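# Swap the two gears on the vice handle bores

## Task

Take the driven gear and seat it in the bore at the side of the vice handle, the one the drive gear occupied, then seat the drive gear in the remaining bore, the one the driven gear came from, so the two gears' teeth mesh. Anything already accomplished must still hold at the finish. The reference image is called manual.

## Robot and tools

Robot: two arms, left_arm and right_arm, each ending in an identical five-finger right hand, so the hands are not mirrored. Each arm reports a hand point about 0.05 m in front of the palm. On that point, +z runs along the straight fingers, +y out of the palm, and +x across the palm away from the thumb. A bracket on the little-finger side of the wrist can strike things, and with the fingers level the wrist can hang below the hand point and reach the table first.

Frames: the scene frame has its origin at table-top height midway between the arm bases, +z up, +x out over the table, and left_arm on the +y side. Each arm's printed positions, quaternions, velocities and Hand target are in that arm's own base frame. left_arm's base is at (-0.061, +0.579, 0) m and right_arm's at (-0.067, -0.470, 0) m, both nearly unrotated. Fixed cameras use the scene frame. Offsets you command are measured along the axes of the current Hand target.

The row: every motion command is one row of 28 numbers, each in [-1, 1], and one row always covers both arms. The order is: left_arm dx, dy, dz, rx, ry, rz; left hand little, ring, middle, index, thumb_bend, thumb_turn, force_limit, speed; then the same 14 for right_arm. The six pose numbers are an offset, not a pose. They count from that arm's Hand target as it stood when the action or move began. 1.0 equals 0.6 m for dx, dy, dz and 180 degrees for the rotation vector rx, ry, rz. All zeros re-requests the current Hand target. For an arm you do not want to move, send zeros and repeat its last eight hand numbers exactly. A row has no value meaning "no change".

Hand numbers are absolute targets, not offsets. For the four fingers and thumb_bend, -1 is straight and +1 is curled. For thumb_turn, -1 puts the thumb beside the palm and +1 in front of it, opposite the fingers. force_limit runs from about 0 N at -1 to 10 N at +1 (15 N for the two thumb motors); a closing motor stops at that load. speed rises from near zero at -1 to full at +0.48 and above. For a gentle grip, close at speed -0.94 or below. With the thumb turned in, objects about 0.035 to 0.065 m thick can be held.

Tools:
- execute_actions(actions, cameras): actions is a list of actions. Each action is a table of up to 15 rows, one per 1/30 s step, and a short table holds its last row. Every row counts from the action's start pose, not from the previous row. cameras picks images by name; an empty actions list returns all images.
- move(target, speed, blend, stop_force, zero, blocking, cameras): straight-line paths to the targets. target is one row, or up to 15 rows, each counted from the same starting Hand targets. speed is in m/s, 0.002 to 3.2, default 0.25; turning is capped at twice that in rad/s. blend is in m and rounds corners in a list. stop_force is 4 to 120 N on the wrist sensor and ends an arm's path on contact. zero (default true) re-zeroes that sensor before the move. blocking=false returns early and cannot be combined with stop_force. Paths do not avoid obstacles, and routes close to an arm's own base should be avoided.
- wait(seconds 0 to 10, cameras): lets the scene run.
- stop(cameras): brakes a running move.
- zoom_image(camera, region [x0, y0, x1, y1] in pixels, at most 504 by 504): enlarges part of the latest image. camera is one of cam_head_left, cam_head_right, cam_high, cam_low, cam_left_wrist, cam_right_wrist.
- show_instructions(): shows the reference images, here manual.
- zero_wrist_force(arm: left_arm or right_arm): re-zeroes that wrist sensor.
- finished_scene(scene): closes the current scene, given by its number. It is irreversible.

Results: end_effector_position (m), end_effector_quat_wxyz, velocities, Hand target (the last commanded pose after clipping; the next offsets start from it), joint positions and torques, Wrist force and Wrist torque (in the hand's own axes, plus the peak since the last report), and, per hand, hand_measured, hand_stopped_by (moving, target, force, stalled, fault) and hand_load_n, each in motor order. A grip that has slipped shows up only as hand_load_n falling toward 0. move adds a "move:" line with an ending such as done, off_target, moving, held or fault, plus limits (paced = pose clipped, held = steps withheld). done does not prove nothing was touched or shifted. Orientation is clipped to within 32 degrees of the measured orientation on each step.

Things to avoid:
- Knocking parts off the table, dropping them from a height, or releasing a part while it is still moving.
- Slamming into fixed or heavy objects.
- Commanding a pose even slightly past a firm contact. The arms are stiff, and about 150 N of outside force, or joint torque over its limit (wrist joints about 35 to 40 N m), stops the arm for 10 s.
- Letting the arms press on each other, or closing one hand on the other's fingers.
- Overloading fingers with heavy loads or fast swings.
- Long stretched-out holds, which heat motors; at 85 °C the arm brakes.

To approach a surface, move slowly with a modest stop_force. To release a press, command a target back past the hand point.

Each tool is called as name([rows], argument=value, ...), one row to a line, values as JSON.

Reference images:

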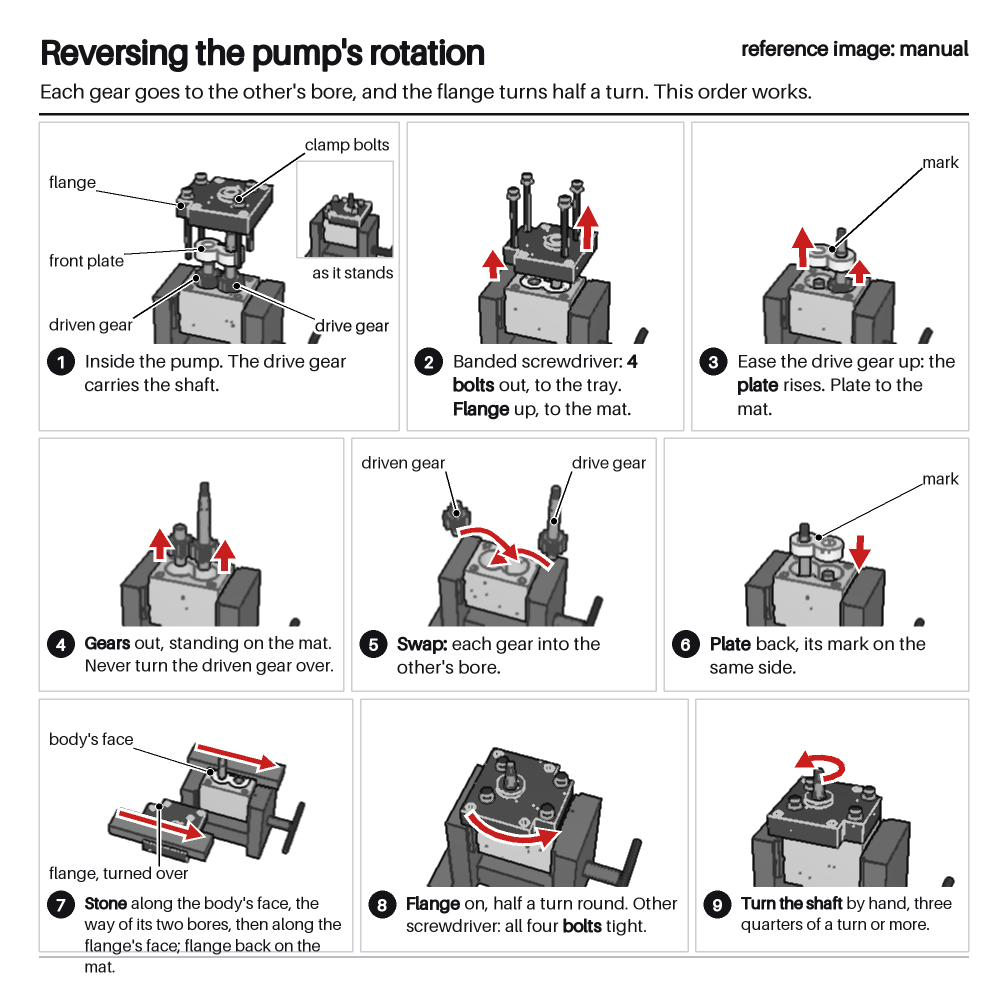

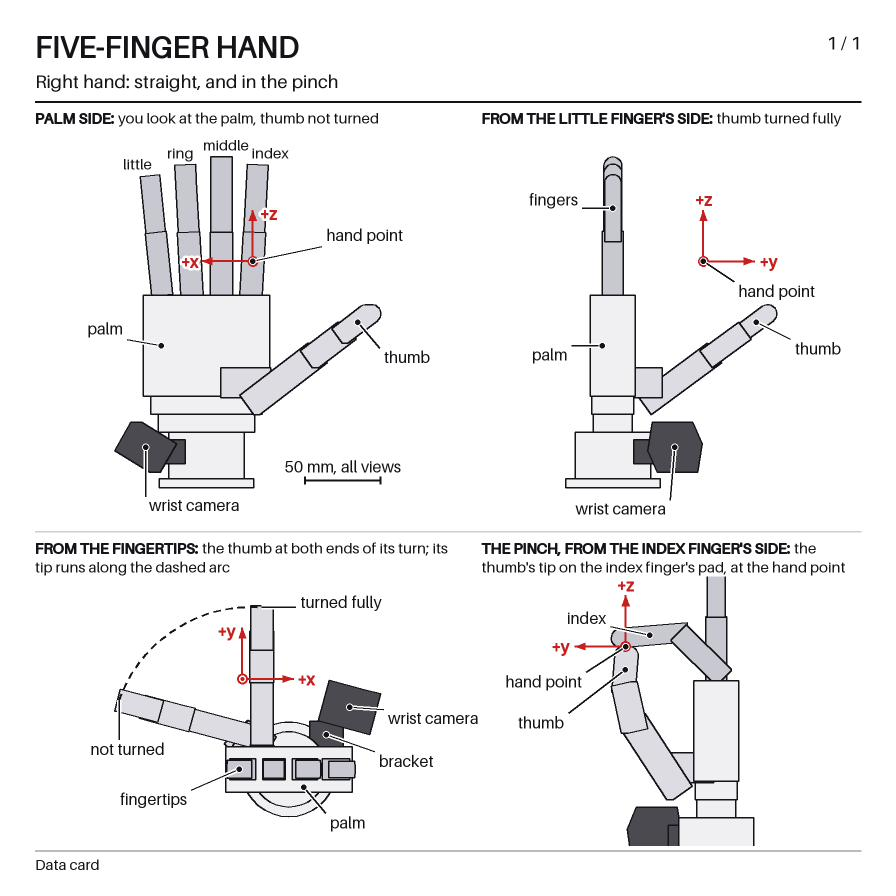

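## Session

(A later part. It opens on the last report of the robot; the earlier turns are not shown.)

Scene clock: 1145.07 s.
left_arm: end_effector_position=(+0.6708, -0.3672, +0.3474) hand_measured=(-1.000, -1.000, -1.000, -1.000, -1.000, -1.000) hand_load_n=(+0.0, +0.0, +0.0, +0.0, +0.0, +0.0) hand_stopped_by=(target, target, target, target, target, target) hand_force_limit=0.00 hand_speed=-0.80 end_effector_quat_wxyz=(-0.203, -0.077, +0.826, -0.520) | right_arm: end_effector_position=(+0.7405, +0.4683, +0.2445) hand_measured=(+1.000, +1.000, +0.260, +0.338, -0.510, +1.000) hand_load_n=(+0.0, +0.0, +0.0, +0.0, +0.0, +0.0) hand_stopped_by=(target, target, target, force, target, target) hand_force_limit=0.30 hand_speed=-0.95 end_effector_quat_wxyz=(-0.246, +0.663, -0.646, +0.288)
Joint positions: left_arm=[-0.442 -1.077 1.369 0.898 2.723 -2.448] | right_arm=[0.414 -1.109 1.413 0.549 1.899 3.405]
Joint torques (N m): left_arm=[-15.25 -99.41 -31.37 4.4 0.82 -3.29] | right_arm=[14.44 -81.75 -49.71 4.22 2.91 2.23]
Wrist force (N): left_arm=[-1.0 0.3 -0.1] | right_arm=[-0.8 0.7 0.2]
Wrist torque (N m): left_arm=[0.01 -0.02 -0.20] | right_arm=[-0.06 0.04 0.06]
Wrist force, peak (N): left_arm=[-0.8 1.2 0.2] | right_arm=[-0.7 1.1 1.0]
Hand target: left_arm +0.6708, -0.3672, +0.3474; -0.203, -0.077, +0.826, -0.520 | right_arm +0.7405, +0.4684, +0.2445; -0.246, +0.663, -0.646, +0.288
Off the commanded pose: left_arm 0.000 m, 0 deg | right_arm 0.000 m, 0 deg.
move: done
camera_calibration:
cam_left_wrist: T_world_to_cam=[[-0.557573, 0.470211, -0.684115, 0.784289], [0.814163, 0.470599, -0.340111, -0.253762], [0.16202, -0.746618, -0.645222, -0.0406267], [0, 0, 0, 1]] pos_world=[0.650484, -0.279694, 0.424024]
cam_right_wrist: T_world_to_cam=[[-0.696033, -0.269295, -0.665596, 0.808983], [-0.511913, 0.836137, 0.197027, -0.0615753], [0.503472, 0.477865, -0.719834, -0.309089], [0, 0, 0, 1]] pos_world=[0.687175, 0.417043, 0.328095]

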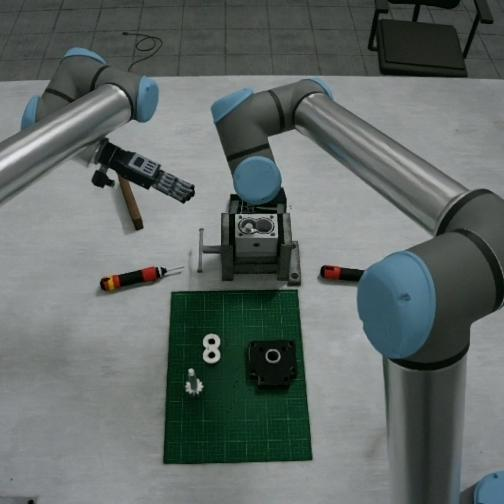

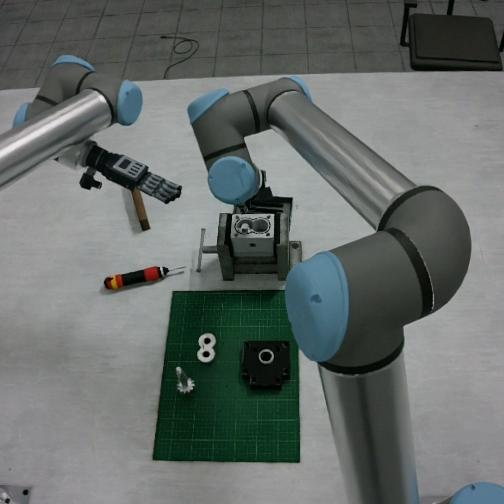

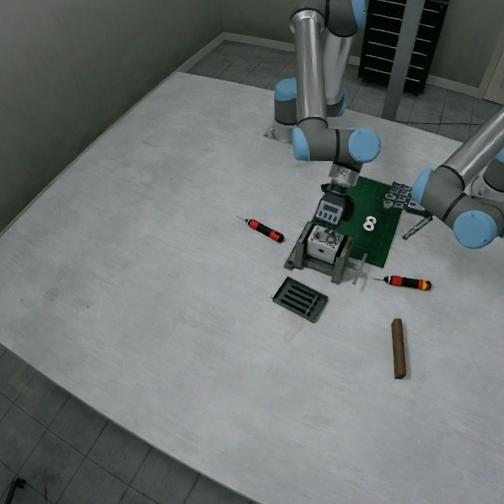

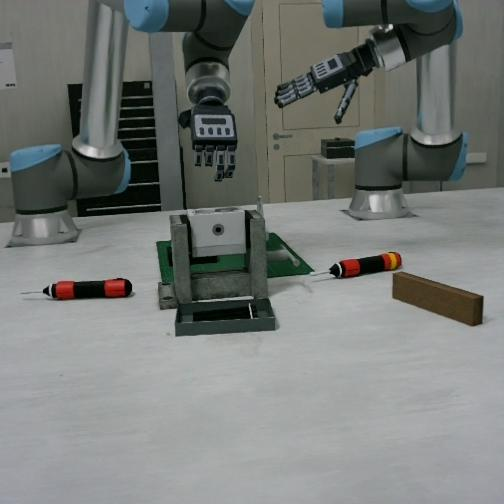

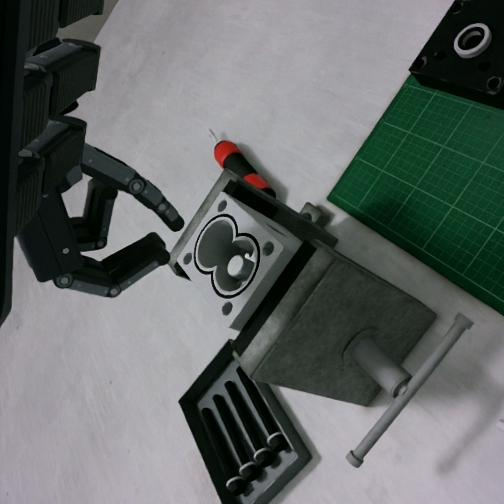

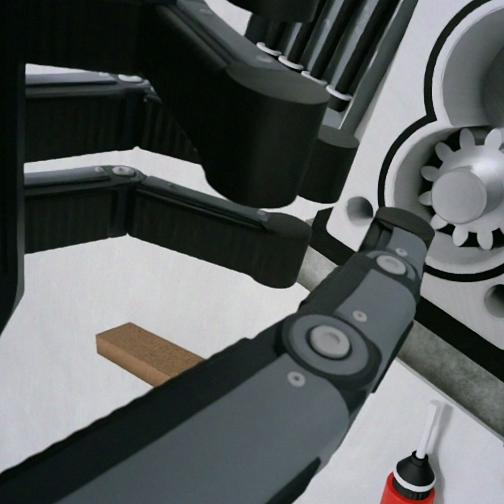

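move(target=[0,0,0,0,0,0,-1,-1,-1,-1,-1,-1,0,-0.8,0.1198,0.0745,-0.0622,0,0,0,1,1,0.1,0.1,-0.7,1,0.3,-0.3], speed=0.15, cameras=["cam_right_wrist","cam_head_left","cam_left_wrist"])

zoom_image(camera="cam_right_wrist", region=[154, 154, 354, 354])

Scene clock: 1214.07 s.
left_arm: end_effector_position=(+0.6708, -0.3672, +0.3474) hand_measured=(-1.000, -1.000, -1.000, -1.000, -1.000, -1.000) hand_load_n=(-0.5, +0.0, +0.0, +0.0, +0.0, +0.0) hand_stopped_by=(target, target, target, target, target, target) hand_force_limit=0.00 hand_speed=-0.80 end_effector_quat_wxyz=(-0.203, -0.077, +0.826, -0.520) | right_arm: end_effector_position=(+0.6825, +0.3964, +0.2445) hand_measured=(+1.000, +1.000, +0.100, +0.100, -0.700, +1.000) hand_load_n=(+0.0, +0.0, +0.0, +0.0, +0.0, +0.0) hand_stopped_by=(target, target, target, target, target, target) hand_force_limit=0.30 hand_speed=-0.30 end_effector_quat_wxyz=(-0.246, +0.663, -0.646, +0.288)
Joint positions: left_arm=[-0.442 -1.077 1.369 0.898 2.723 -2.448] | right_arm=[0.348 -1.254 1.618 0.474 1.855 3.353]
Joint torques (N m): left_arm=[-14.82 -98.19 -31.53 4.32 1.04 -3.22] | right_arm=[-17.54 -70.14 -27.76 -0.41 -1.63 -2.26]
Wrist force (N): left_arm=[-1.1 0.3 0.0] | right_arm=[-0.4 0.9 0.9]
Wrist torque (N m): left_arm=[0.02 -0.01 -0.21] | right_arm=[-0.06 -0.01 0.12]
Wrist force, peak (N): left_arm=[-1.2 0.7 0.6] | right_arm=[-1.9 0.5 0.5]
Hand target: left_arm +0.6708, -0.3672, +0.3474; -0.203, -0.077, +0.826, -0.520 | right_arm +0.6825, +0.3963, +0.2445; -0.246, +0.663, -0.646, +0.288
Off the commanded pose: left_arm 0.000 m, 0 deg | right_arm 0.000 m, 0 deg.
move: done
camera_calibration:
cam_left_wrist: T_world_to_cam=[[-0.557573, 0.470211, -0.684115, 0.784289], [0.814163, 0.470599, -0.340111, -0.253762], [0.16202, -0.746618, -0.645222, -0.0406267], [0, 0, 0, 1]] pos_world=[0.650484, -0.279694, 0.424024]
cam_right_wrist: T_world_to_cam=[[-0.696033, -0.269295, -0.665596, 0.74929], [-0.511913, 0.836137, 0.197027, -0.031084], [0.503472, 0.477865, -0.719834, -0.24541], [0, 0, 0, 1]] pos_world=[0.629175, 0.345043, 0.328195]
Images, in order (width x height): cam_head_left 504x504, cam_left_wrist 504x504, cam_right_wrist 504x504.

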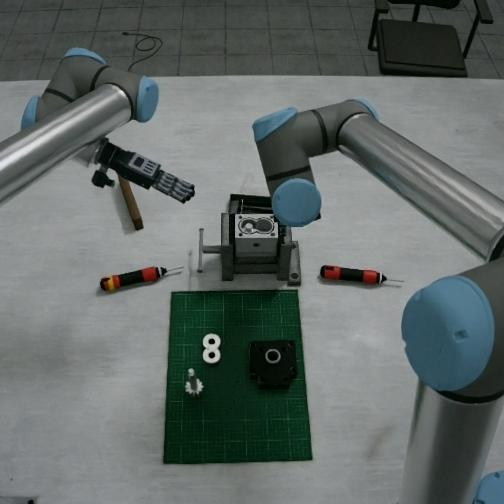

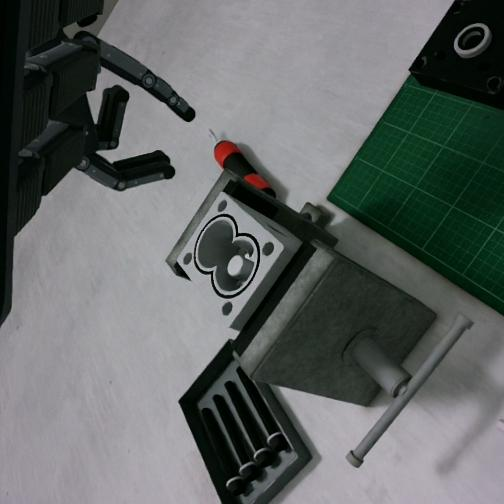

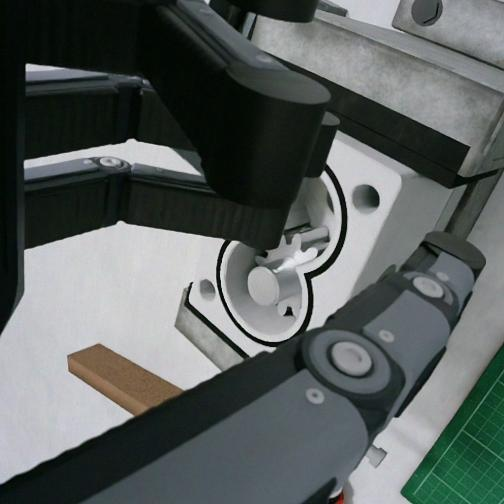

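Scaled by 2.520.

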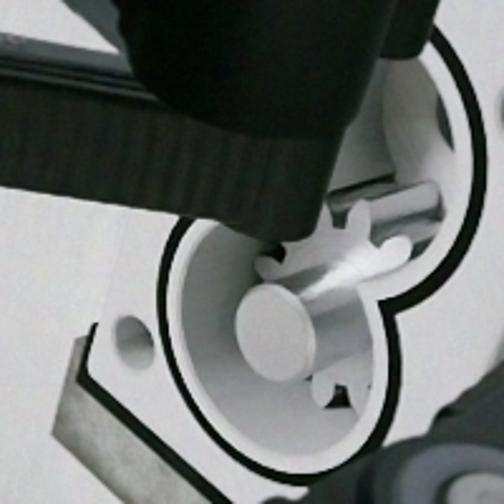

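zoom_image(camera="cam_right_wrist", region=[280, 154, 360, 234])

zoom_image(camera="cam_right_wrist", region=[270, 220, 350, 300])

zoom_image(camera="cam_right_wrist", region=[210, 235, 320, 345])

Scaled by 6.300.

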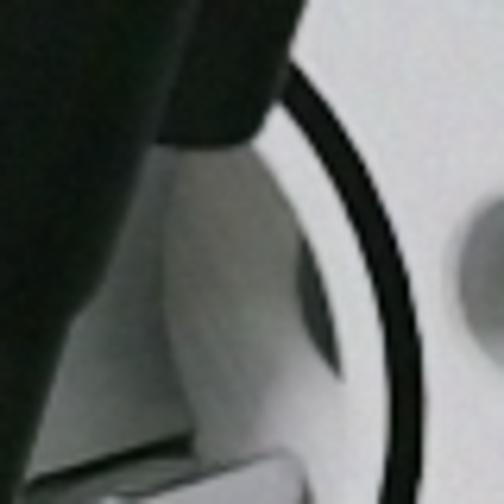

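Scaled by 6.300.

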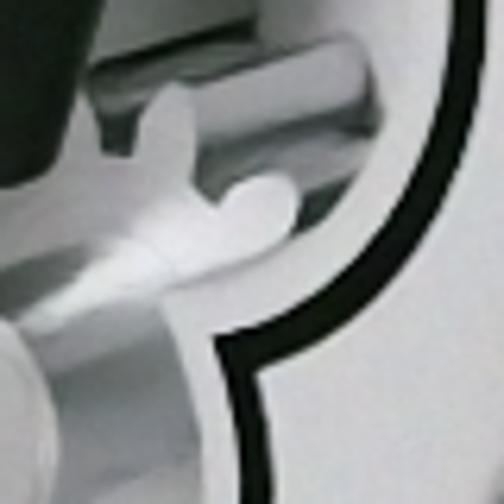

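Scaled by 4.582.

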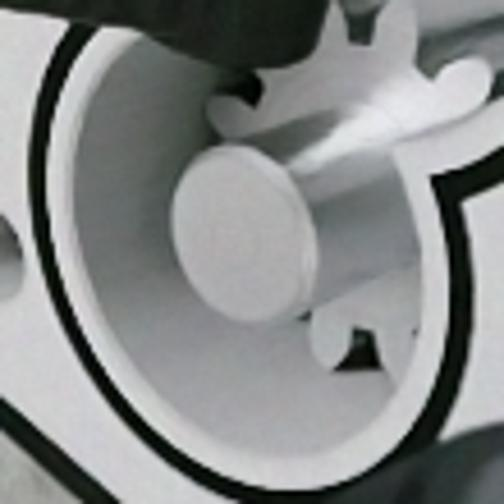

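move([
  [0,0,0,0,0,0,-1,-1,-1,-1,-1,-1,0,-0.8,-0.0502,0.0468,-0.1907,0,0,0,1,1,0.1,0.1,-0.7,1,0.3,-0.3],
  [0,0,0,0,0,0,-1,-1,-1,-1,-1,-1,0,-0.8,-0.2992,0.2530,-0.4148,0.0033,-0.0144,0.0144,1,1,0.1,0.1,-0.7,1,0.3,-0.3],
  [0,0,0,0,0,0,-1,-1,-1,-1,-1,-1,0,-0.8,-0.3508,0.3905,-0.3563,0.0033,-0.0144,0.0144,1,1,0.1,0.1,-0.7,1,0.3,-0.3],
], speed=0.25, blend=[0.04,0.04,0], cameras=["cam_right_wrist","cam_head_left","cam_head_right"])

Scene clock: 1339.63 s.
left_arm: end_effector_position=(+0.6708, -0.3672, +0.3474) hand_measured=(-1.000, -1.000, -1.000, -1.000, -1.000, -1.000) hand_load_n=(+0.0, +0.0, +0.0, +0.0, +0.0, +0.0) hand_stopped_by=(target, target, target, target, target, target) hand_force_limit=0.00 hand_speed=-0.80 end_effector_quat_wxyz=(-0.203, -0.077, +0.826, -0.520) | right_arm: end_effector_position=(+0.3654, +0.6055, +0.2202) hand_measured=(+1.000, +1.000, +0.100, +0.100, -0.700, +1.000) hand_load_n=(+0.0, +0.0, +0.0, +0.0, +0.0, +0.0) hand_stopped_by=(target, target, target, target, target, target) hand_force_limit=0.30 hand_speed=-0.30 end_effector_quat_wxyz=(-0.271, +0.653, -0.653, +0.270)
Joint positions: left_arm=[-0.442 -1.077 1.369 0.898 2.723 -2.448] | right_arm=[0.919 -1.273 1.731 0.568 2.167 3.89]
Joint torques (N m): left_arm=[-15.03 -99.37 -31.6 4.38 1.17 -3.2] | right_arm=[16.43 -45.19 -27.96 0.53 3.64 2.35]
Wrist force (N): left_arm=[-0.6 0.6 0.1] | right_arm=[-0.5 1.7 0.0]
Wrist torque (N m): left_arm=[0.05 -0.09 -0.17] | right_arm=[0.16 0.06 -0.05]
Wrist force, peak (N): left_arm=[-1.3 0.2 0.5] | right_arm=[-0.9 3.0 0.9]
Hand target: left_arm +0.6708, -0.3672, +0.3474; -0.203, -0.077, +0.826, -0.520 | right_arm +0.3654, +0.6055, +0.2201; -0.271, +0.653, -0.653, +0.270
Off the commanded pose: left_arm 0.000 m, 0 deg | right_arm 0.000 m, 0 deg.
move: done
camera_calibration:
cam_right_wrist: T_world_to_cam=[[-0.689042, -0.225914, -0.688611, 0.545043], [-0.514154, 0.822023, 0.244794, -0.364608], [0.510752, 0.522725, -0.682562, -0.241247], [0, 0, 0, 1]] pos_world=[0.311309, 0.548954, 0.29991]
Images, in order (width x height): cam_head_left 504x504, cam_head_right 504x504, cam_right_wrist 504x504.

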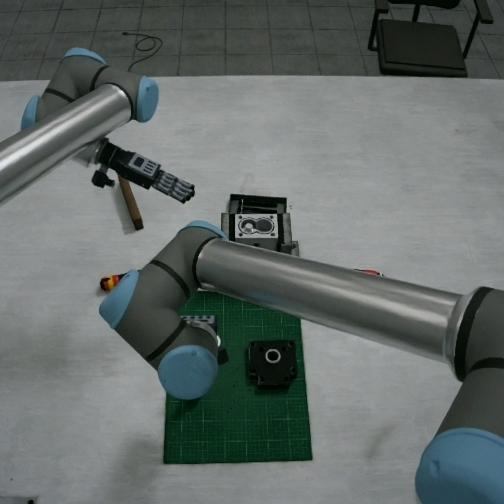

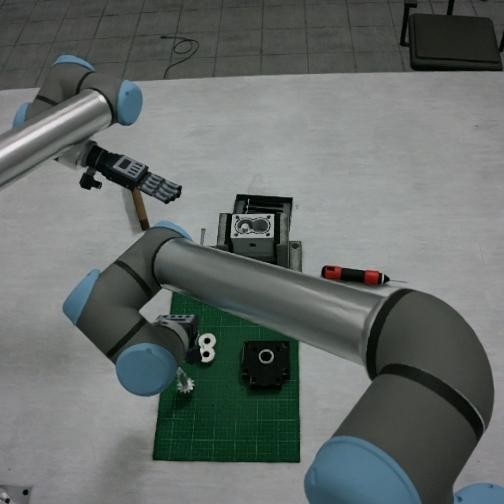

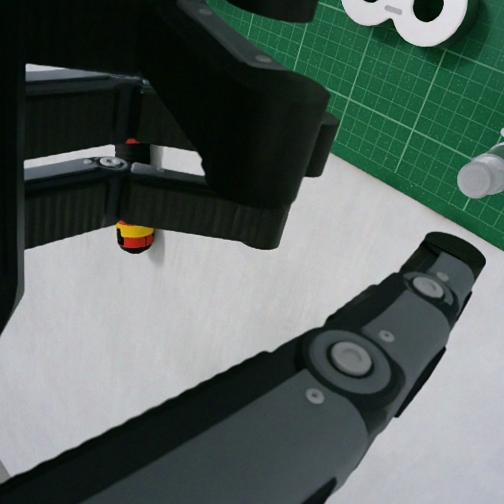

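move(target=[0,0,0,0,0,0,-1,-1,-1,-1,-1,-1,0,-0.8,0.0022,0.0785,0.0865,0,0,0,1,1,0,0,-0.8,1,0.3,-0.3], speed=0.12, cameras=["cam_right_wrist","cam_head_right","cam_left_wrist"])

zoom_image(camera="cam_right_wrist", region=[284, 80, 504, 300])

Scene clock: 1357.07 s.
left_arm: end_effector_position=(+0.6708, -0.3672, +0.3474) hand_measured=(-1.000, -1.000, -1.000, -1.000, -1.000, -1.000) hand_load_n=(+0.0, +0.0, +0.0, +0.0, +0.0, +0.0) hand_stopped_by=(target, target, target, target, target, target) hand_force_limit=0.00 hand_speed=-0.80 end_effector_quat_wxyz=(-0.203, -0.077, +0.826, -0.520) | right_arm: end_effector_position=(+0.3687, +0.6042, +0.1502) hand_measured=(+1.000, +1.000, +0.000, +0.000, -0.800, +1.000) hand_load_n=(+0.0, +0.0, +0.0, +0.0, +0.0, +0.0) hand_stopped_by=(target, target, target, target, target, target) hand_force_limit=0.30 hand_speed=-0.30 end_effector_quat_wxyz=(-0.271, +0.653, -0.653, +0.270)
Joint positions: left_arm=[-0.442 -1.077 1.369 0.898 2.723 -2.448] | right_arm=[0.914 -1.216 1.792 0.447 2.164 3.884]
Joint torques (N m): left_arm=[-13.71 -97.91 -32 4.32 1.16 -2.96] | right_arm=[-15.48 -49.36 -24.93 0.8 -0.85 -1.3]
Wrist force (N): left_arm=[-0.5 0.5 0.2] | right_arm=[-0.6 1.3 0.1]
Wrist torque (N m): left_arm=[0.03 -0.10 -0.16] | right_arm=[0.06 0.05 -0.07]
Wrist force, peak (N): left_arm=[-1.2 0.6 0.1] | right_arm=[-0.4 2.3 1.1]
Hand target: left_arm +0.6708, -0.3672, +0.3474; -0.203, -0.077, +0.826, -0.520 | right_arm +0.3687, +0.6042, +0.1501; -0.271, +0.653, -0.653, +0.270
Off the commanded pose: left_arm 0.000 m, 0 deg | right_arm 0.000 m, 0 deg.
move: done
camera_calibration:
cam_left_wrist: T_world_to_cam=[[-0.557573, 0.470211, -0.684115, 0.784289], [0.814163, 0.470599, -0.340111, -0.253762], [0.16202, -0.746618, -0.645222, -0.0406267], [0, 0, 0, 1]] pos_world=[0.650484, -0.279694, 0.424024]
cam_right_wrist: T_world_to_cam=[[-0.689042, -0.225914, -0.688611, 0.498751], [-0.514154, 0.822023, 0.244794, -0.344683], [0.510752, 0.522725, -0.682562, -0.2901], [0, 0, 0, 1]] pos_world=[0.314609, 0.547654, 0.22981]
Images, in order (width x height): cam_head_right 504x504, cam_left_wrist 504x504, cam_right_wrist 504x504.

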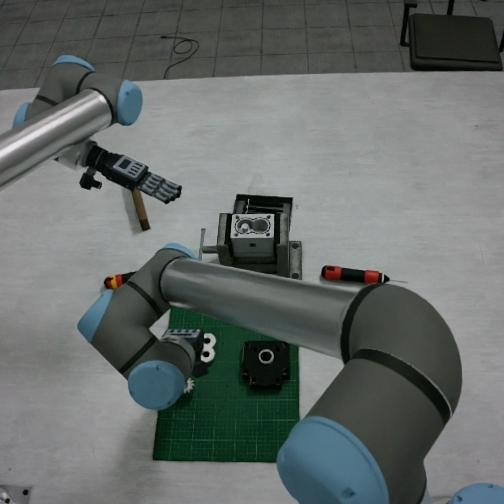

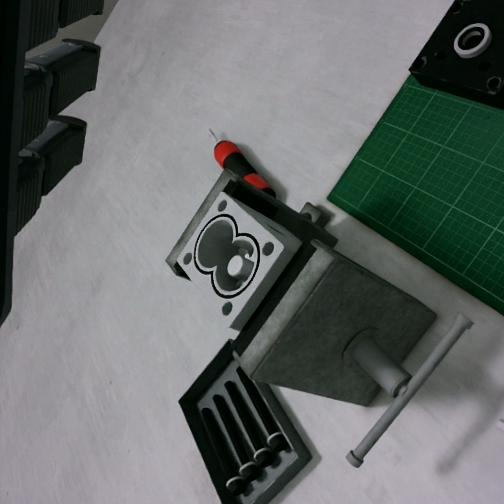

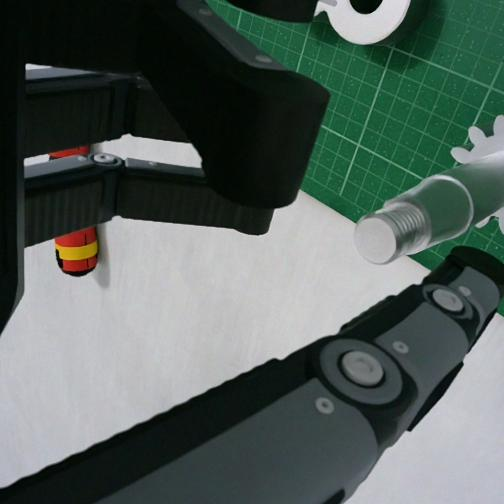

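Scaled by 2.291.

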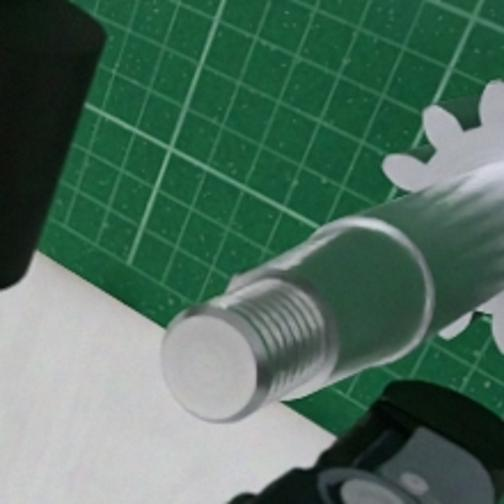

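move(target=[0,0,0,0,0,0,-1,-1,-1,-1,-1,-1,0,-0.8,-0.0023,0.0597,0.0583,0,0,0,1,1,0,0,-0.8,1,0.3,-0.3], speed=0.06, stop_force=5, cameras=["cam_right_wrist","cam_head_right"])

zoom_image(camera="cam_right_wrist", region=[204, 130, 504, 400])

zoom_image(camera="cam_head_right", region=[130, 310, 250, 430])

Scene clock: 1373.40 s.
left_arm: end_effector_position=(+0.6708, -0.3672, +0.3474) hand_measured=(-1.000, -1.000, -1.000, -1.000, -1.000, -1.000) hand_load_n=(+0.0, +0.0, +0.0, +0.0, +0.0, -0.5) hand_stopped_by=(target, target, target, target, target, target) hand_force_limit=0.00 hand_speed=-0.80 end_effector_quat_wxyz=(-0.203, -0.077, +0.826, -0.520) | right_arm: end_effector_position=(+0.3681, +0.6056, +0.1001) hand_measured=(+1.000, +1.000, +0.000, +0.000, -0.800, +1.000) hand_load_n=(+0.0, +0.0, +0.0, +0.0, -0.5, +0.0) hand_stopped_by=(target, target, target, target, target, target) hand_force_limit=0.30 hand_speed=-0.30 end_effector_quat_wxyz=(-0.271, +0.653, -0.653, +0.270)
Joint positions: left_arm=[-0.442 -1.077 1.369 0.898 2.723 -2.448] | right_arm=[0.916 -1.166 1.825 0.365 2.166 3.886]
Joint torques (N m): left_arm=[-14.39 -98.57 -31.35 4.49 0.96 -2.87] | right_arm=[15.52 -50.79 -22.9 0.17 3.68 2.11]
Wrist force (N): left_arm=[-0.8 0.4 0.3] | right_arm=[-0.9 1.5 0.1]
Wrist torque (N m): left_arm=[0.01 -0.07 -0.18] | right_arm=[0.12 0.09 -0.08]
Wrist force, peak (N): left_arm=[-1.0 0.9 -0.3] | right_arm=[-1.1 1.7 0.2]
Hand target: left_arm +0.6708, -0.3672, +0.3474; -0.203, -0.077, +0.826, -0.520 | right_arm +0.3681, +0.6056, +0.1001; -0.271, +0.653, -0.653, +0.270
Off the commanded pose: left_arm 0.000 m, 0 deg | right_arm 0.000 m, 0 deg.
move: done
camera_calibration:
cam_right_wrist: T_world_to_cam=[[-0.689042, -0.225914, -0.688611, 0.464155], [-0.514154, 0.822023, 0.244794, -0.333878], [0.510752, 0.522725, -0.682562, -0.324722], [0, 0, 0, 1]] pos_world=[0.314009, 0.549054, 0.17971]
Images, in order (width x height): cam_head_right 504x504, cam_right_wrist 504x504.

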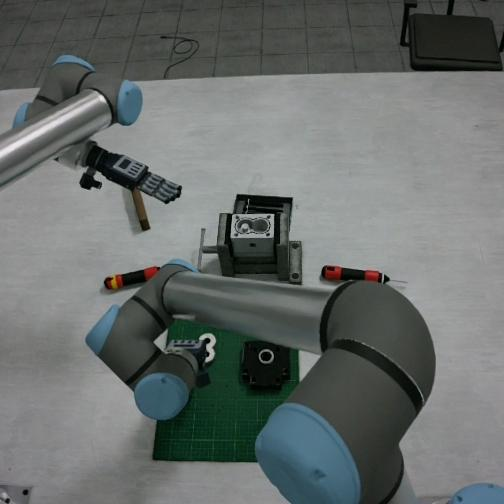

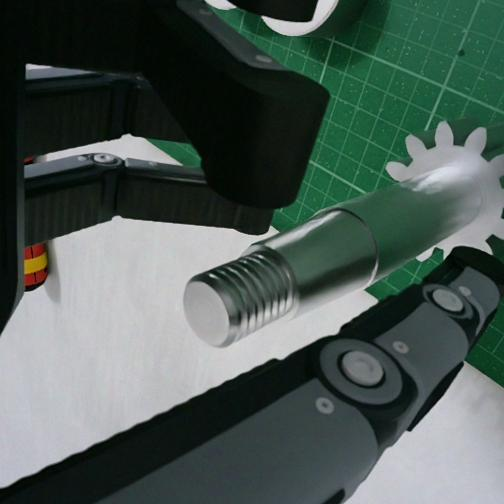

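Scaled by 1.680.

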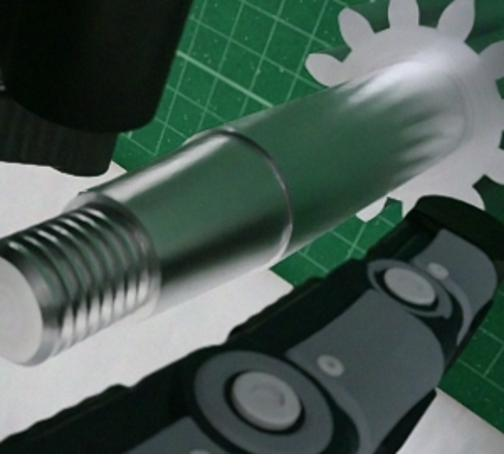

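Scaled by 4.200.

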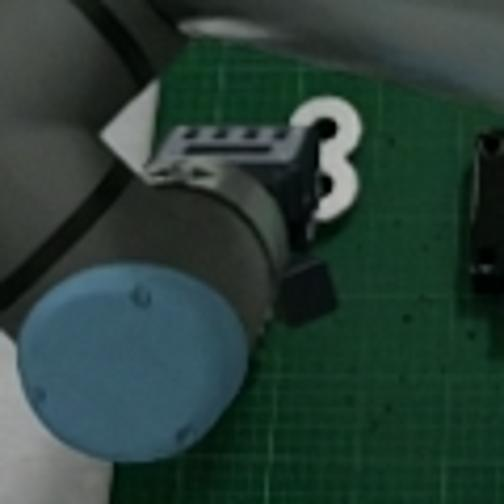

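move(target=[0,0,0,0,0,0,-1,-1,-1,-1,-1,-1,0,-0.8,0,0.02475,0.02475,0,0,0,1,1,0,0,-0.8,1,0.3,-0.3], speed=0.04, stop_force=5)

move(target=[0,0,0,0,0,0,-1,-1,-1,-1,-1,-1,0,-0.8,0,0,0,0,0,0,1,1,0.22,0.22,-0.8,1,-0.8,-0.7], speed=0.04, cameras=["cam_right_wrist"])

zoom_image(camera="cam_right_wrist", region=[204, 130, 504, 400])

Scene clock: 1385.93 s.
left_arm: end_effector_position=(+0.6708, -0.3672, +0.3474) hand_measured=(-1.000, -1.000, -1.000, -1.000, -1.000, -1.000) hand_load_n=(+0.0, +0.0, +0.0, +0.0, +0.0, +0.0) hand_stopped_by=(target, target, target, target, target, target) hand_force_limit=0.00 hand_speed=-0.80 end_effector_quat_wxyz=(-0.203, -0.077, +0.826, -0.520) | right_arm: end_effector_position=(+0.3681, +0.6056, +0.0791) hand_measured=(+1.000, +1.000, +0.000, +0.000, -0.800, +1.000) hand_load_n=(+0.0, +0.0, +0.0, +0.0, +0.0, +0.0) hand_stopped_by=(target, target, target, target, target, target) hand_force_limit=0.30 hand_speed=-0.30 end_effector_quat_wxyz=(-0.271, +0.653, -0.653, +0.270)
Joint positions: left_arm=[-0.442 -1.077 1.369 0.898 2.723 -2.448] | right_arm=[0.916 -1.144 1.837 0.33 2.166 3.886]
Joint torques (N m): left_arm=[-14.79 -99.19 -31.23 4.49 1.16 -3.16] | right_arm=[14.43 -51.5 -21.86 0.13 3.38 -0.46]
Wrist force (N): left_arm=[-0.6 0.5 0.1] | right_arm=[-0.5 1.3 0.3]
Wrist torque (N m): left_arm=[0.03 -0.09 -0.17] | right_arm=[0.10 0.03 -0.06]
Wrist force, peak (N): left_arm=[-1.4 0.4 0.0] | right_arm=[-0.9 1.5 0.4]
Hand target: left_arm +0.6708, -0.3672, +0.3474; -0.203, -0.077, +0.826, -0.520 | right_arm +0.3681, +0.6056, +0.0791; -0.271, +0.653, -0.653, +0.270
Off the commanded pose: left_arm 0.000 m, 0 deg | right_arm 0.000 m, 0 deg.
move: done

Scene clock: 1386.47 s.
left_arm: end_effector_position=(+0.6708, -0.3672, +0.3474) hand_measured=(-1.000, -1.000, -1.000, -1.000, -1.000, -1.000) hand_load_n=(+0.0, +0.0, +0.0, +0.0, +0.0, +0.0) hand_stopped_by=(target, target, target, target, target, target) hand_force_limit=0.00 hand_speed=-0.80 end_effector_quat_wxyz=(-0.203, -0.077, +0.826, -0.520) | right_arm: end_effector_position=(+0.3681, +0.6056, +0.0791) hand_measured=(+1.000, +1.000, +0.220, +0.220, -0.800, +1.000) hand_load_n=(+0.0, +0.0, +0.0, +0.0, +0.0, +0.0) hand_stopped_by=(target, target, target, target, target, target) hand_force_limit=-0.80 hand_speed=-0.70 end_effector_quat_wxyz=(-0.271, +0.653, -0.653, +0.270)
Joint positions: left_arm=[-0.442 -1.077 1.369 0.898 2.723 -2.448] | right_arm=[0.916 -1.144 1.837 0.33 2.166 3.886]
Joint torques (N m): left_arm=[-15.41 -99.89 -30.98 4.49 1.04 -3.11] | right_arm=[14.81 -52.47 -23.45 0.55 3.39 -1.43]
Wrist force (N): left_arm=[-0.8 0.2 0.0] | right_arm=[-0.7 1.3 0.0]
Wrist torque (N m): left_arm=[-0.01 -0.06 -0.19] | right_arm=[0.12 0.07 -0.07]
Wrist force, peak (N): left_arm=[-0.9 0.6 -0.1] | right_arm=[-0.7 1.3 0.3]
Hand target: left_arm +0.6708, -0.3672, +0.3474; -0.203, -0.077, +0.826, -0.520 | right_arm +0.3681, +0.6056, +0.0791; -0.271, +0.653, -0.653, +0.270
Off the commanded pose: left_arm 0.000 m, 0 deg | right_arm 0.000 m, 0 deg.
move: done
camera_calibration:
cam_right_wrist: T_world_to_cam=[[-0.689042, -0.225914, -0.688611, 0.449694], [-0.514154, 0.822023, 0.244794, -0.328737], [0.510752, 0.522725, -0.682562, -0.339056], [0, 0, 0, 1]] pos_world=[0.314009, 0.549054, 0.15871]
Images, in order (width x height): cam_right_wrist 504x504.

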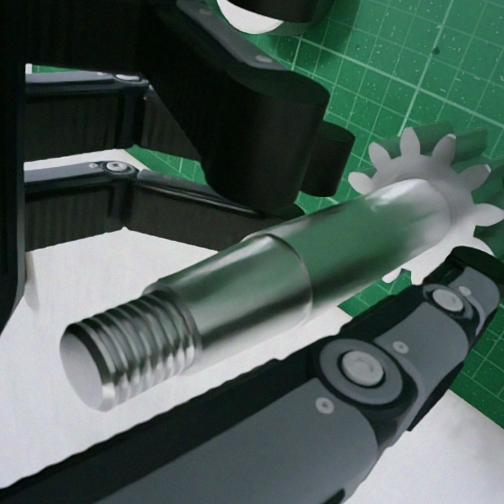

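Scaled by 1.680.

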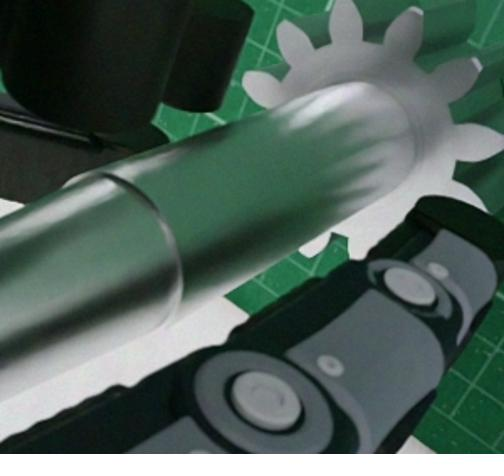

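move(target=[0,0,0,0,0,0,-1,-1,-1,-1,-1,-1,0,-0.8,0,0,0,0,0,0,1,1,0.26,0.26,-0.8,1,-0.8,-0.9], speed=0.04, cameras=["cam_right_wrist"])

move(target=[0,0,0,0,0,0,-1,-1,-1,-1,-1,-1,0,-0.8,0,0,0,0,0,0,1,1,0.26,0.26,-0.55,1,-0.7,-0.9], speed=0.04, cameras=["cam_right_wrist"])

Scene clock: 1392.20 s.
left_arm: end_effector_position=(+0.6708, -0.3672, +0.3474) hand_measured=(-1.000, -1.000, -1.000, -1.000, -1.000, -1.000) hand_load_n=(+0.0, +0.0, +0.0, +0.0, +0.0, +0.0) hand_stopped_by=(target, target, target, target, target, target) hand_force_limit=0.00 hand_speed=-0.80 end_effector_quat_wxyz=(-0.203, -0.077, +0.826, -0.520) | right_arm: end_effector_position=(+0.3681, +0.6056, +0.0791) hand_measured=(+1.000, +1.000, +0.260, +0.260, -0.800, +1.000) hand_load_n=(+0.0, +0.0, +0.0, +0.0, +0.0, +0.0) hand_stopped_by=(target, target, target, target, target, target) hand_force_limit=-0.80 hand_speed=-0.90 end_effector_quat_wxyz=(-0.271, +0.653, -0.653, +0.270)
Joint positions: left_arm=[-0.442 -1.077 1.369 0.898 2.723 -2.448] | right_arm=[0.916 -1.144 1.837 0.33 2.166 3.886]
Joint torques (N m): left_arm=[-14.1 -99.13 -31.79 4.68 1.16 -3] | right_arm=[13.66 -51.73 -34.28 2.6 2.25 -1.3]
Wrist force (N): left_arm=[-0.6 0.6 0.1] | right_arm=[-0.5 1.2 0.2]
Wrist torque (N m): left_arm=[0.05 -0.09 -0.16] | right_arm=[0.10 0.04 -0.07]
Wrist force, peak (N): left_arm=[-1.3 0.6 -0.1] | right_arm=[-0.7 1.4 0.5]
Hand target: left_arm +0.6708, -0.3672, +0.3474; -0.203, -0.077, +0.826, -0.520 | right_arm +0.3681, +0.6056, +0.0791; -0.271, +0.653, -0.653, +0.270
Off the commanded pose: left_arm 0.000 m, 0 deg | right_arm 0.000 m, 0 deg.
move: done
camera_calibration:
cam_right_wrist: T_world_to_cam=[[-0.689042, -0.225914, -0.688611, 0.449694], [-0.514154, 0.822023, 0.244794, -0.328737], [0.510752, 0.522725, -0.682562, -0.339056], [0, 0, 0, 1]] pos_world=[0.314009, 0.549054, 0.15871]
Images, in order (width x height): cam_right_wrist 504x504.

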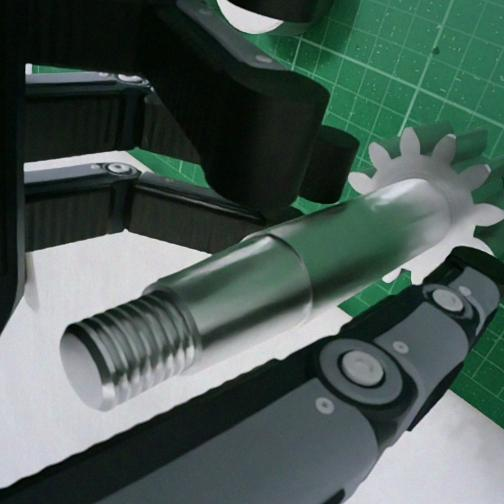

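Scene clock: 1393.90 s.
left_arm: end_effector_position=(+0.6708, -0.3672, +0.3474) hand_measured=(-1.000, -1.000, -1.000, -1.000, -1.000, -1.000) hand_load_n=(+0.0, +0.0, +0.0, -0.5, +0.0, +0.0) hand_stopped_by=(target, target, target, target, target, target) hand_force_limit=0.00 hand_speed=-0.80 end_effector_quat_wxyz=(-0.203, -0.077, +0.826, -0.520) | right_arm: end_effector_position=(+0.3681, +0.6056, +0.0791) hand_measured=(+1.000, +1.000, +0.260, +0.260, -0.590, +1.000) hand_load_n=(+0.0, +0.0, +1.5, +0.0, +2.0, +0.5) hand_stopped_by=(target, target, target, target, force, target) hand_force_limit=-0.70 hand_speed=-0.90 end_effector_quat_wxyz=(-0.271, +0.653, -0.653, +0.270)
Joint positions: left_arm=[-0.442 -1.077 1.369 0.898 2.723 -2.448] | right_arm=[0.916 -1.144 1.837 0.33 2.166 3.886]
Joint torques (N m): left_arm=[-15.33 -98.11 -31.81 4.8 1.29 -3.04] | right_arm=[11.42 -53.68 -39.22 3.41 1.79 -1.31]
Wrist force (N): left_arm=[-0.6 0.5 0.3] | right_arm=[-0.6 1.3 0.3]
Wrist torque (N m): left_arm=[0.02 -0.09 -0.16] | right_arm=[0.08 0.06 -0.08]
Wrist force, peak (N): left_arm=[-1.2 0.4 0.3] | right_arm=[-0.9 1.7 0.4]
Hand target: left_arm +0.6708, -0.3672, +0.3474; -0.203, -0.077, +0.826, -0.520 | right_arm +0.3681, +0.6056, +0.0791; -0.271, +0.653, -0.653, +0.270
Off the commanded pose: left_arm 0.000 m, 0 deg | right_arm 0.000 m, 0 deg.
move: done
camera_calibration:
cam_right_wrist: T_world_to_cam=[[-0.689042, -0.225914, -0.688611, 0.449694], [-0.514154, 0.822023, 0.244794, -0.328737], [0.510752, 0.522725, -0.682562, -0.339056], [0, 0, 0, 1]] pos_world=[0.314009, 0.549054, 0.15871]
Images, in order (width x height): cam_right_wrist 504x504.

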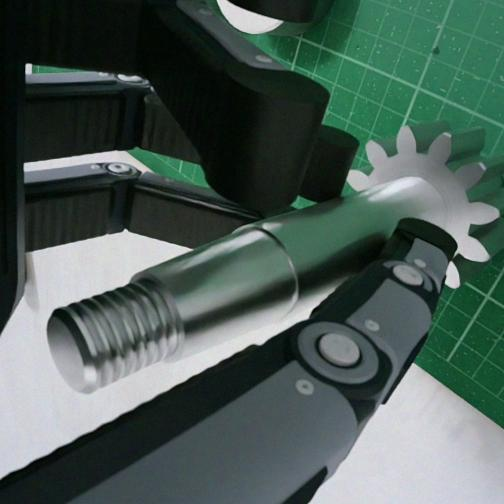

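move(target=[0,0,0,0,0,0,-1,-1,-1,-1,-1,-1,0,-0.8,0,0,0,0,0,0,1,1,0.26,0.26,-0.54,1,-0.4,-0.9], speed=0.04)

move(target=[0,0,0,0,0,0,-1,-1,-1,-1,-1,-1,0,-0.8,0,0,0,0,0,0,1,1,0.26,0.38,-0.54,1,-0.5,-0.9], speed=0.04, cameras=["cam_right_wrist"])

Scene clock: 1403.17 s.
left_arm: end_effector_position=(+0.6708, -0.3672, +0.3474) hand_measured=(-1.000, -1.000, -1.000, -1.000, -1.000, -1.000) hand_load_n=(+0.0, +0.0, +0.0, +0.5, +0.0, +0.0) hand_stopped_by=(target, target, target, target, target, target) hand_force_limit=0.00 hand_speed=-0.80 end_effector_quat_wxyz=(-0.203, -0.077, +0.826, -0.520) | right_arm: end_effector_position=(+0.3681, +0.6056, +0.0791) hand_measured=(+1.000, +1.000, +0.260, +0.260, -0.570, +1.000) hand_load_n=(+0.0, +0.0, +3.0, +0.5, +5.0, +1.5) hand_stopped_by=(target, target, target, target, force, target) hand_force_limit=-0.40 hand_speed=-0.90 end_effector_quat_wxyz=(-0.271, +0.653, -0.653, +0.270)
Joint positions: left_arm=[-0.442 -1.077 1.369 0.898 2.723 -2.448] | right_arm=[0.916 -1.144 1.837 0.33 2.166 3.886]
Joint torques (N m): left_arm=[-14.12 -98.69 -31.41 4.56 1.34 -3.1] | right_arm=[10.46 -53.97 -39.14 3.4 0.73 -1.2]
Wrist force (N): left_arm=[-0.7 0.4 0.2] | right_arm=[-0.6 1.1 0.1]
Wrist torque (N m): left_arm=[0.01 -0.08 -0.18] | right_arm=[0.12 0.07 -0.09]
Wrist force, peak (N): left_arm=[-1.1 0.8 0.3] | right_arm=[-0.8 1.7 0.4]
Hand target: left_arm +0.6708, -0.3672, +0.3474; -0.203, -0.077, +0.826, -0.520 | right_arm +0.3681, +0.6056, +0.0791; -0.271, +0.653, -0.653, +0.270
Off the commanded pose: left_arm 0.000 m, 0 deg | right_arm 0.000 m, 0 deg.
move: done

Scene clock: 1403.67 s.
left_arm: end_effector_position=(+0.6708, -0.3672, +0.3474) hand_measured=(-1.000, -1.000, -1.000, -1.000, -1.000, -1.000) hand_load_n=(+0.0, +0.0, +0.0, +0.0, +0.0, +0.0) hand_stopped_by=(target, target, target, target, target, target) hand_force_limit=0.00 hand_speed=-0.80 end_effector_quat_wxyz=(-0.203, -0.077, +0.826, -0.520) | right_arm: end_effector_position=(+0.3681, +0.6056, +0.0791) hand_measured=(+1.000, +1.000, +0.260, +0.324, -0.572, +1.000) hand_load_n=(+0.0, +0.0, +2.5, +2.5, +6.5, +0.5) hand_stopped_by=(target, target, target, force, force, target) hand_force_limit=-0.50 hand_speed=-0.90 end_effector_quat_wxyz=(-0.271, +0.653, -0.653, +0.270)
Joint positions: left_arm=[-0.442 -1.077 1.369 0.898 2.723 -2.448] | right_arm=[0.916 -1.144 1.837 0.33 2.166 3.886]
Joint torques (N m): left_arm=[-15.32 -99.19 -31.46 4.77 1.23 -2.99] | right_arm=[8.99 -56.06 -38.73 3.32 0.77 -1.24]
Wrist force (N): left_arm=[-0.6 0.4 -0.2] | right_arm=[-0.3 1.7 0.5]
Wrist torque (N m): left_arm=[0.03 -0.08 -0.17] | right_arm=[0.10 0.03 -0.07]
Wrist force, peak (N): left_arm=[-0.9 0.5 0.0] | right_arm=[-0.7 1.6 0.7]
Hand target: left_arm +0.6708, -0.3672, +0.3474; -0.203, -0.077, +0.826, -0.520 | right_arm +0.3681, +0.6056, +0.0791; -0.271, +0.653, -0.653, +0.270
Off the commanded pose: left_arm 0.000 m, 0 deg | right_arm 0.000 m, 0 deg.
move: done
camera_calibration:
cam_right_wrist: T_world_to_cam=[[-0.689042, -0.225914, -0.688611, 0.449694], [-0.514154, 0.822023, 0.244794, -0.328737], [0.510752, 0.522725, -0.682562, -0.339056], [0, 0, 0, 1]] pos_world=[0.314009, 0.549054, 0.15871]
Images, in order (width x height): cam_right_wrist 504x504.

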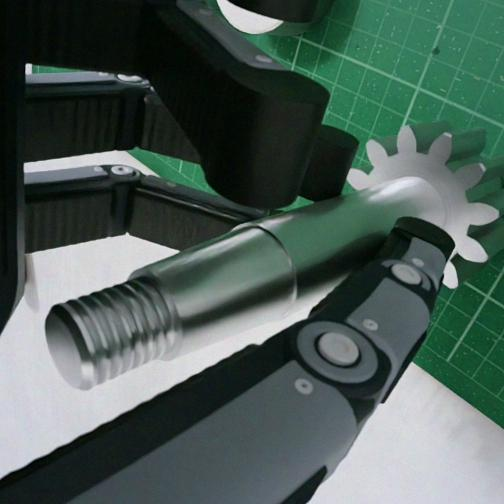

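move(target=[0,0,0,0,0,0,-1,-1,-1,-1,-1,-1,0,-0.8,0,0,0,0,0,0,1,1,0.26,0.39,-0.53,1,0.0,-0.95], speed=0.04)

move(target=[0,0,0,0,0,0,-1,-1,-1,-1,-1,-1,0,-0.8,0,0,0,0,0,0,1,1,0.26,0.39,-0.51,1,0.6,-0.95], speed=0.04, cameras=["cam_right_wrist"])

Scene clock: 1409.37 s.
left_arm: end_effector_position=(+0.6708, -0.3672, +0.3474) hand_measured=(-1.000, -1.000, -1.000, -1.000, -1.000, -1.000) hand_load_n=(+0.0, +0.0, +0.0, +0.0, +0.0, +0.0) hand_stopped_by=(target, target, target, target, target, target) hand_force_limit=0.00 hand_speed=-0.80 end_effector_quat_wxyz=(-0.203, -0.077, +0.826, -0.520) | right_arm: end_effector_position=(+0.3681, +0.6056, +0.0791) hand_measured=(+1.000, +1.000, +0.260, +0.336, -0.570, +1.000) hand_load_n=(+0.0, +0.0, +2.0, +5.5, +7.5, +0.0) hand_stopped_by=(target, target, target, force, force, target) hand_force_limit=0.00 hand_speed=-0.95 end_effector_quat_wxyz=(-0.271, +0.653, -0.653, +0.270)
Joint positions: left_arm=[-0.442 -1.077 1.369 0.898 2.723 -2.448] | right_arm=[0.916 -1.144 1.837 0.33 2.166 3.886]
Joint torques (N m): left_arm=[-14.73 -97.95 -31.79 4.56 1.1 -2.92] | right_arm=[8.15 -55.41 -39.15 3.45 0.19 -1.24]
Wrist force (N): left_arm=[-0.8 0.9 0.5] | right_arm=[-0.3 2.4 0.8]
Wrist torque (N m): left_arm=[0.07 -0.07 -0.16] | right_arm=[0.07 0.05 -0.08]
Wrist force, peak (N): left_arm=[-0.8 0.9 0.5] | right_arm=[-0.2 2.7 0.8]
Hand target: left_arm +0.6708, -0.3672, +0.3474; -0.203, -0.077, +0.826, -0.520 | right_arm +0.3681, +0.6056, +0.0791; -0.271, +0.653, -0.653, +0.270
Off the commanded pose: left_arm 0.000 m, 0 deg | right_arm 0.000 m, 0 deg.
move: done

Scene clock: 1409.87 s.
left_arm: end_effector_position=(+0.6708, -0.3672, +0.3474) hand_measured=(-1.000, -1.000, -1.000, -1.000, -1.000, -1.000) hand_load_n=(+0.0, +0.0, +0.0, +0.0, +0.0, +0.0) hand_stopped_by=(target, target, target, target, target, target) hand_force_limit=0.00 hand_speed=-0.80 end_effector_quat_wxyz=(-0.203, -0.077, +0.826, -0.520) | right_arm: end_effector_position=(+0.3681, +0.6056, +0.0791) hand_measured=(+1.000, +1.000, +0.260, +0.336, -0.554, +1.000) hand_load_n=(+0.0, +0.0, +2.5, +6.5, +12.0, +0.0) hand_stopped_by=(target, target, target, force, force, target) hand_force_limit=0.60 hand_speed=-0.95 end_effector_quat_wxyz=(-0.271, +0.653, -0.653, +0.270)
Joint positions: left_arm=[-0.442 -1.077 1.369 0.898 2.723 -2.448] | right_arm=[0.916 -1.144 1.837 0.33 2.166 3.886]
Joint torques (N m): left_arm=[-16.04 -98.75 -31.36 5.04 0.96 -3.15] | right_arm=[7.42 -55.79 -39.54 3.25 0.12 -1.28]
Wrist force (N): left_arm=[-0.3 0.2 0.5] | right_arm=[-0.3 2.5 1.0]
Wrist torque (N m): left_arm=[-0.03 -0.15 -0.16] | right_arm=[0.14 0.05 -0.07]
Wrist force, peak (N): left_arm=[-0.9 0.6 0.2] | right_arm=[-0.4 2.7 1.0]
Hand target: left_arm +0.6708, -0.3672, +0.3474; -0.203, -0.077, +0.826, -0.520 | right_arm +0.3681, +0.6056, +0.0791; -0.271, +0.653, -0.653, +0.270
Off the commanded pose: left_arm 0.000 m, 0 deg | right_arm 0.000 m, 0 deg.
move: done
camera_calibration:
cam_right_wrist: T_world_to_cam=[[-0.689042, -0.225914, -0.688611, 0.449694], [-0.514154, 0.822023, 0.244794, -0.328737], [0.510752, 0.522725, -0.682562, -0.339056], [0, 0, 0, 1]] pos_world=[0.314009, 0.549054, 0.15871]
Images, in order (width x height): cam_right_wrist 504x504.

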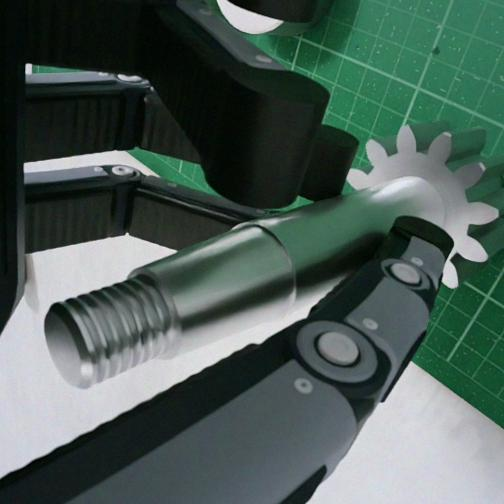

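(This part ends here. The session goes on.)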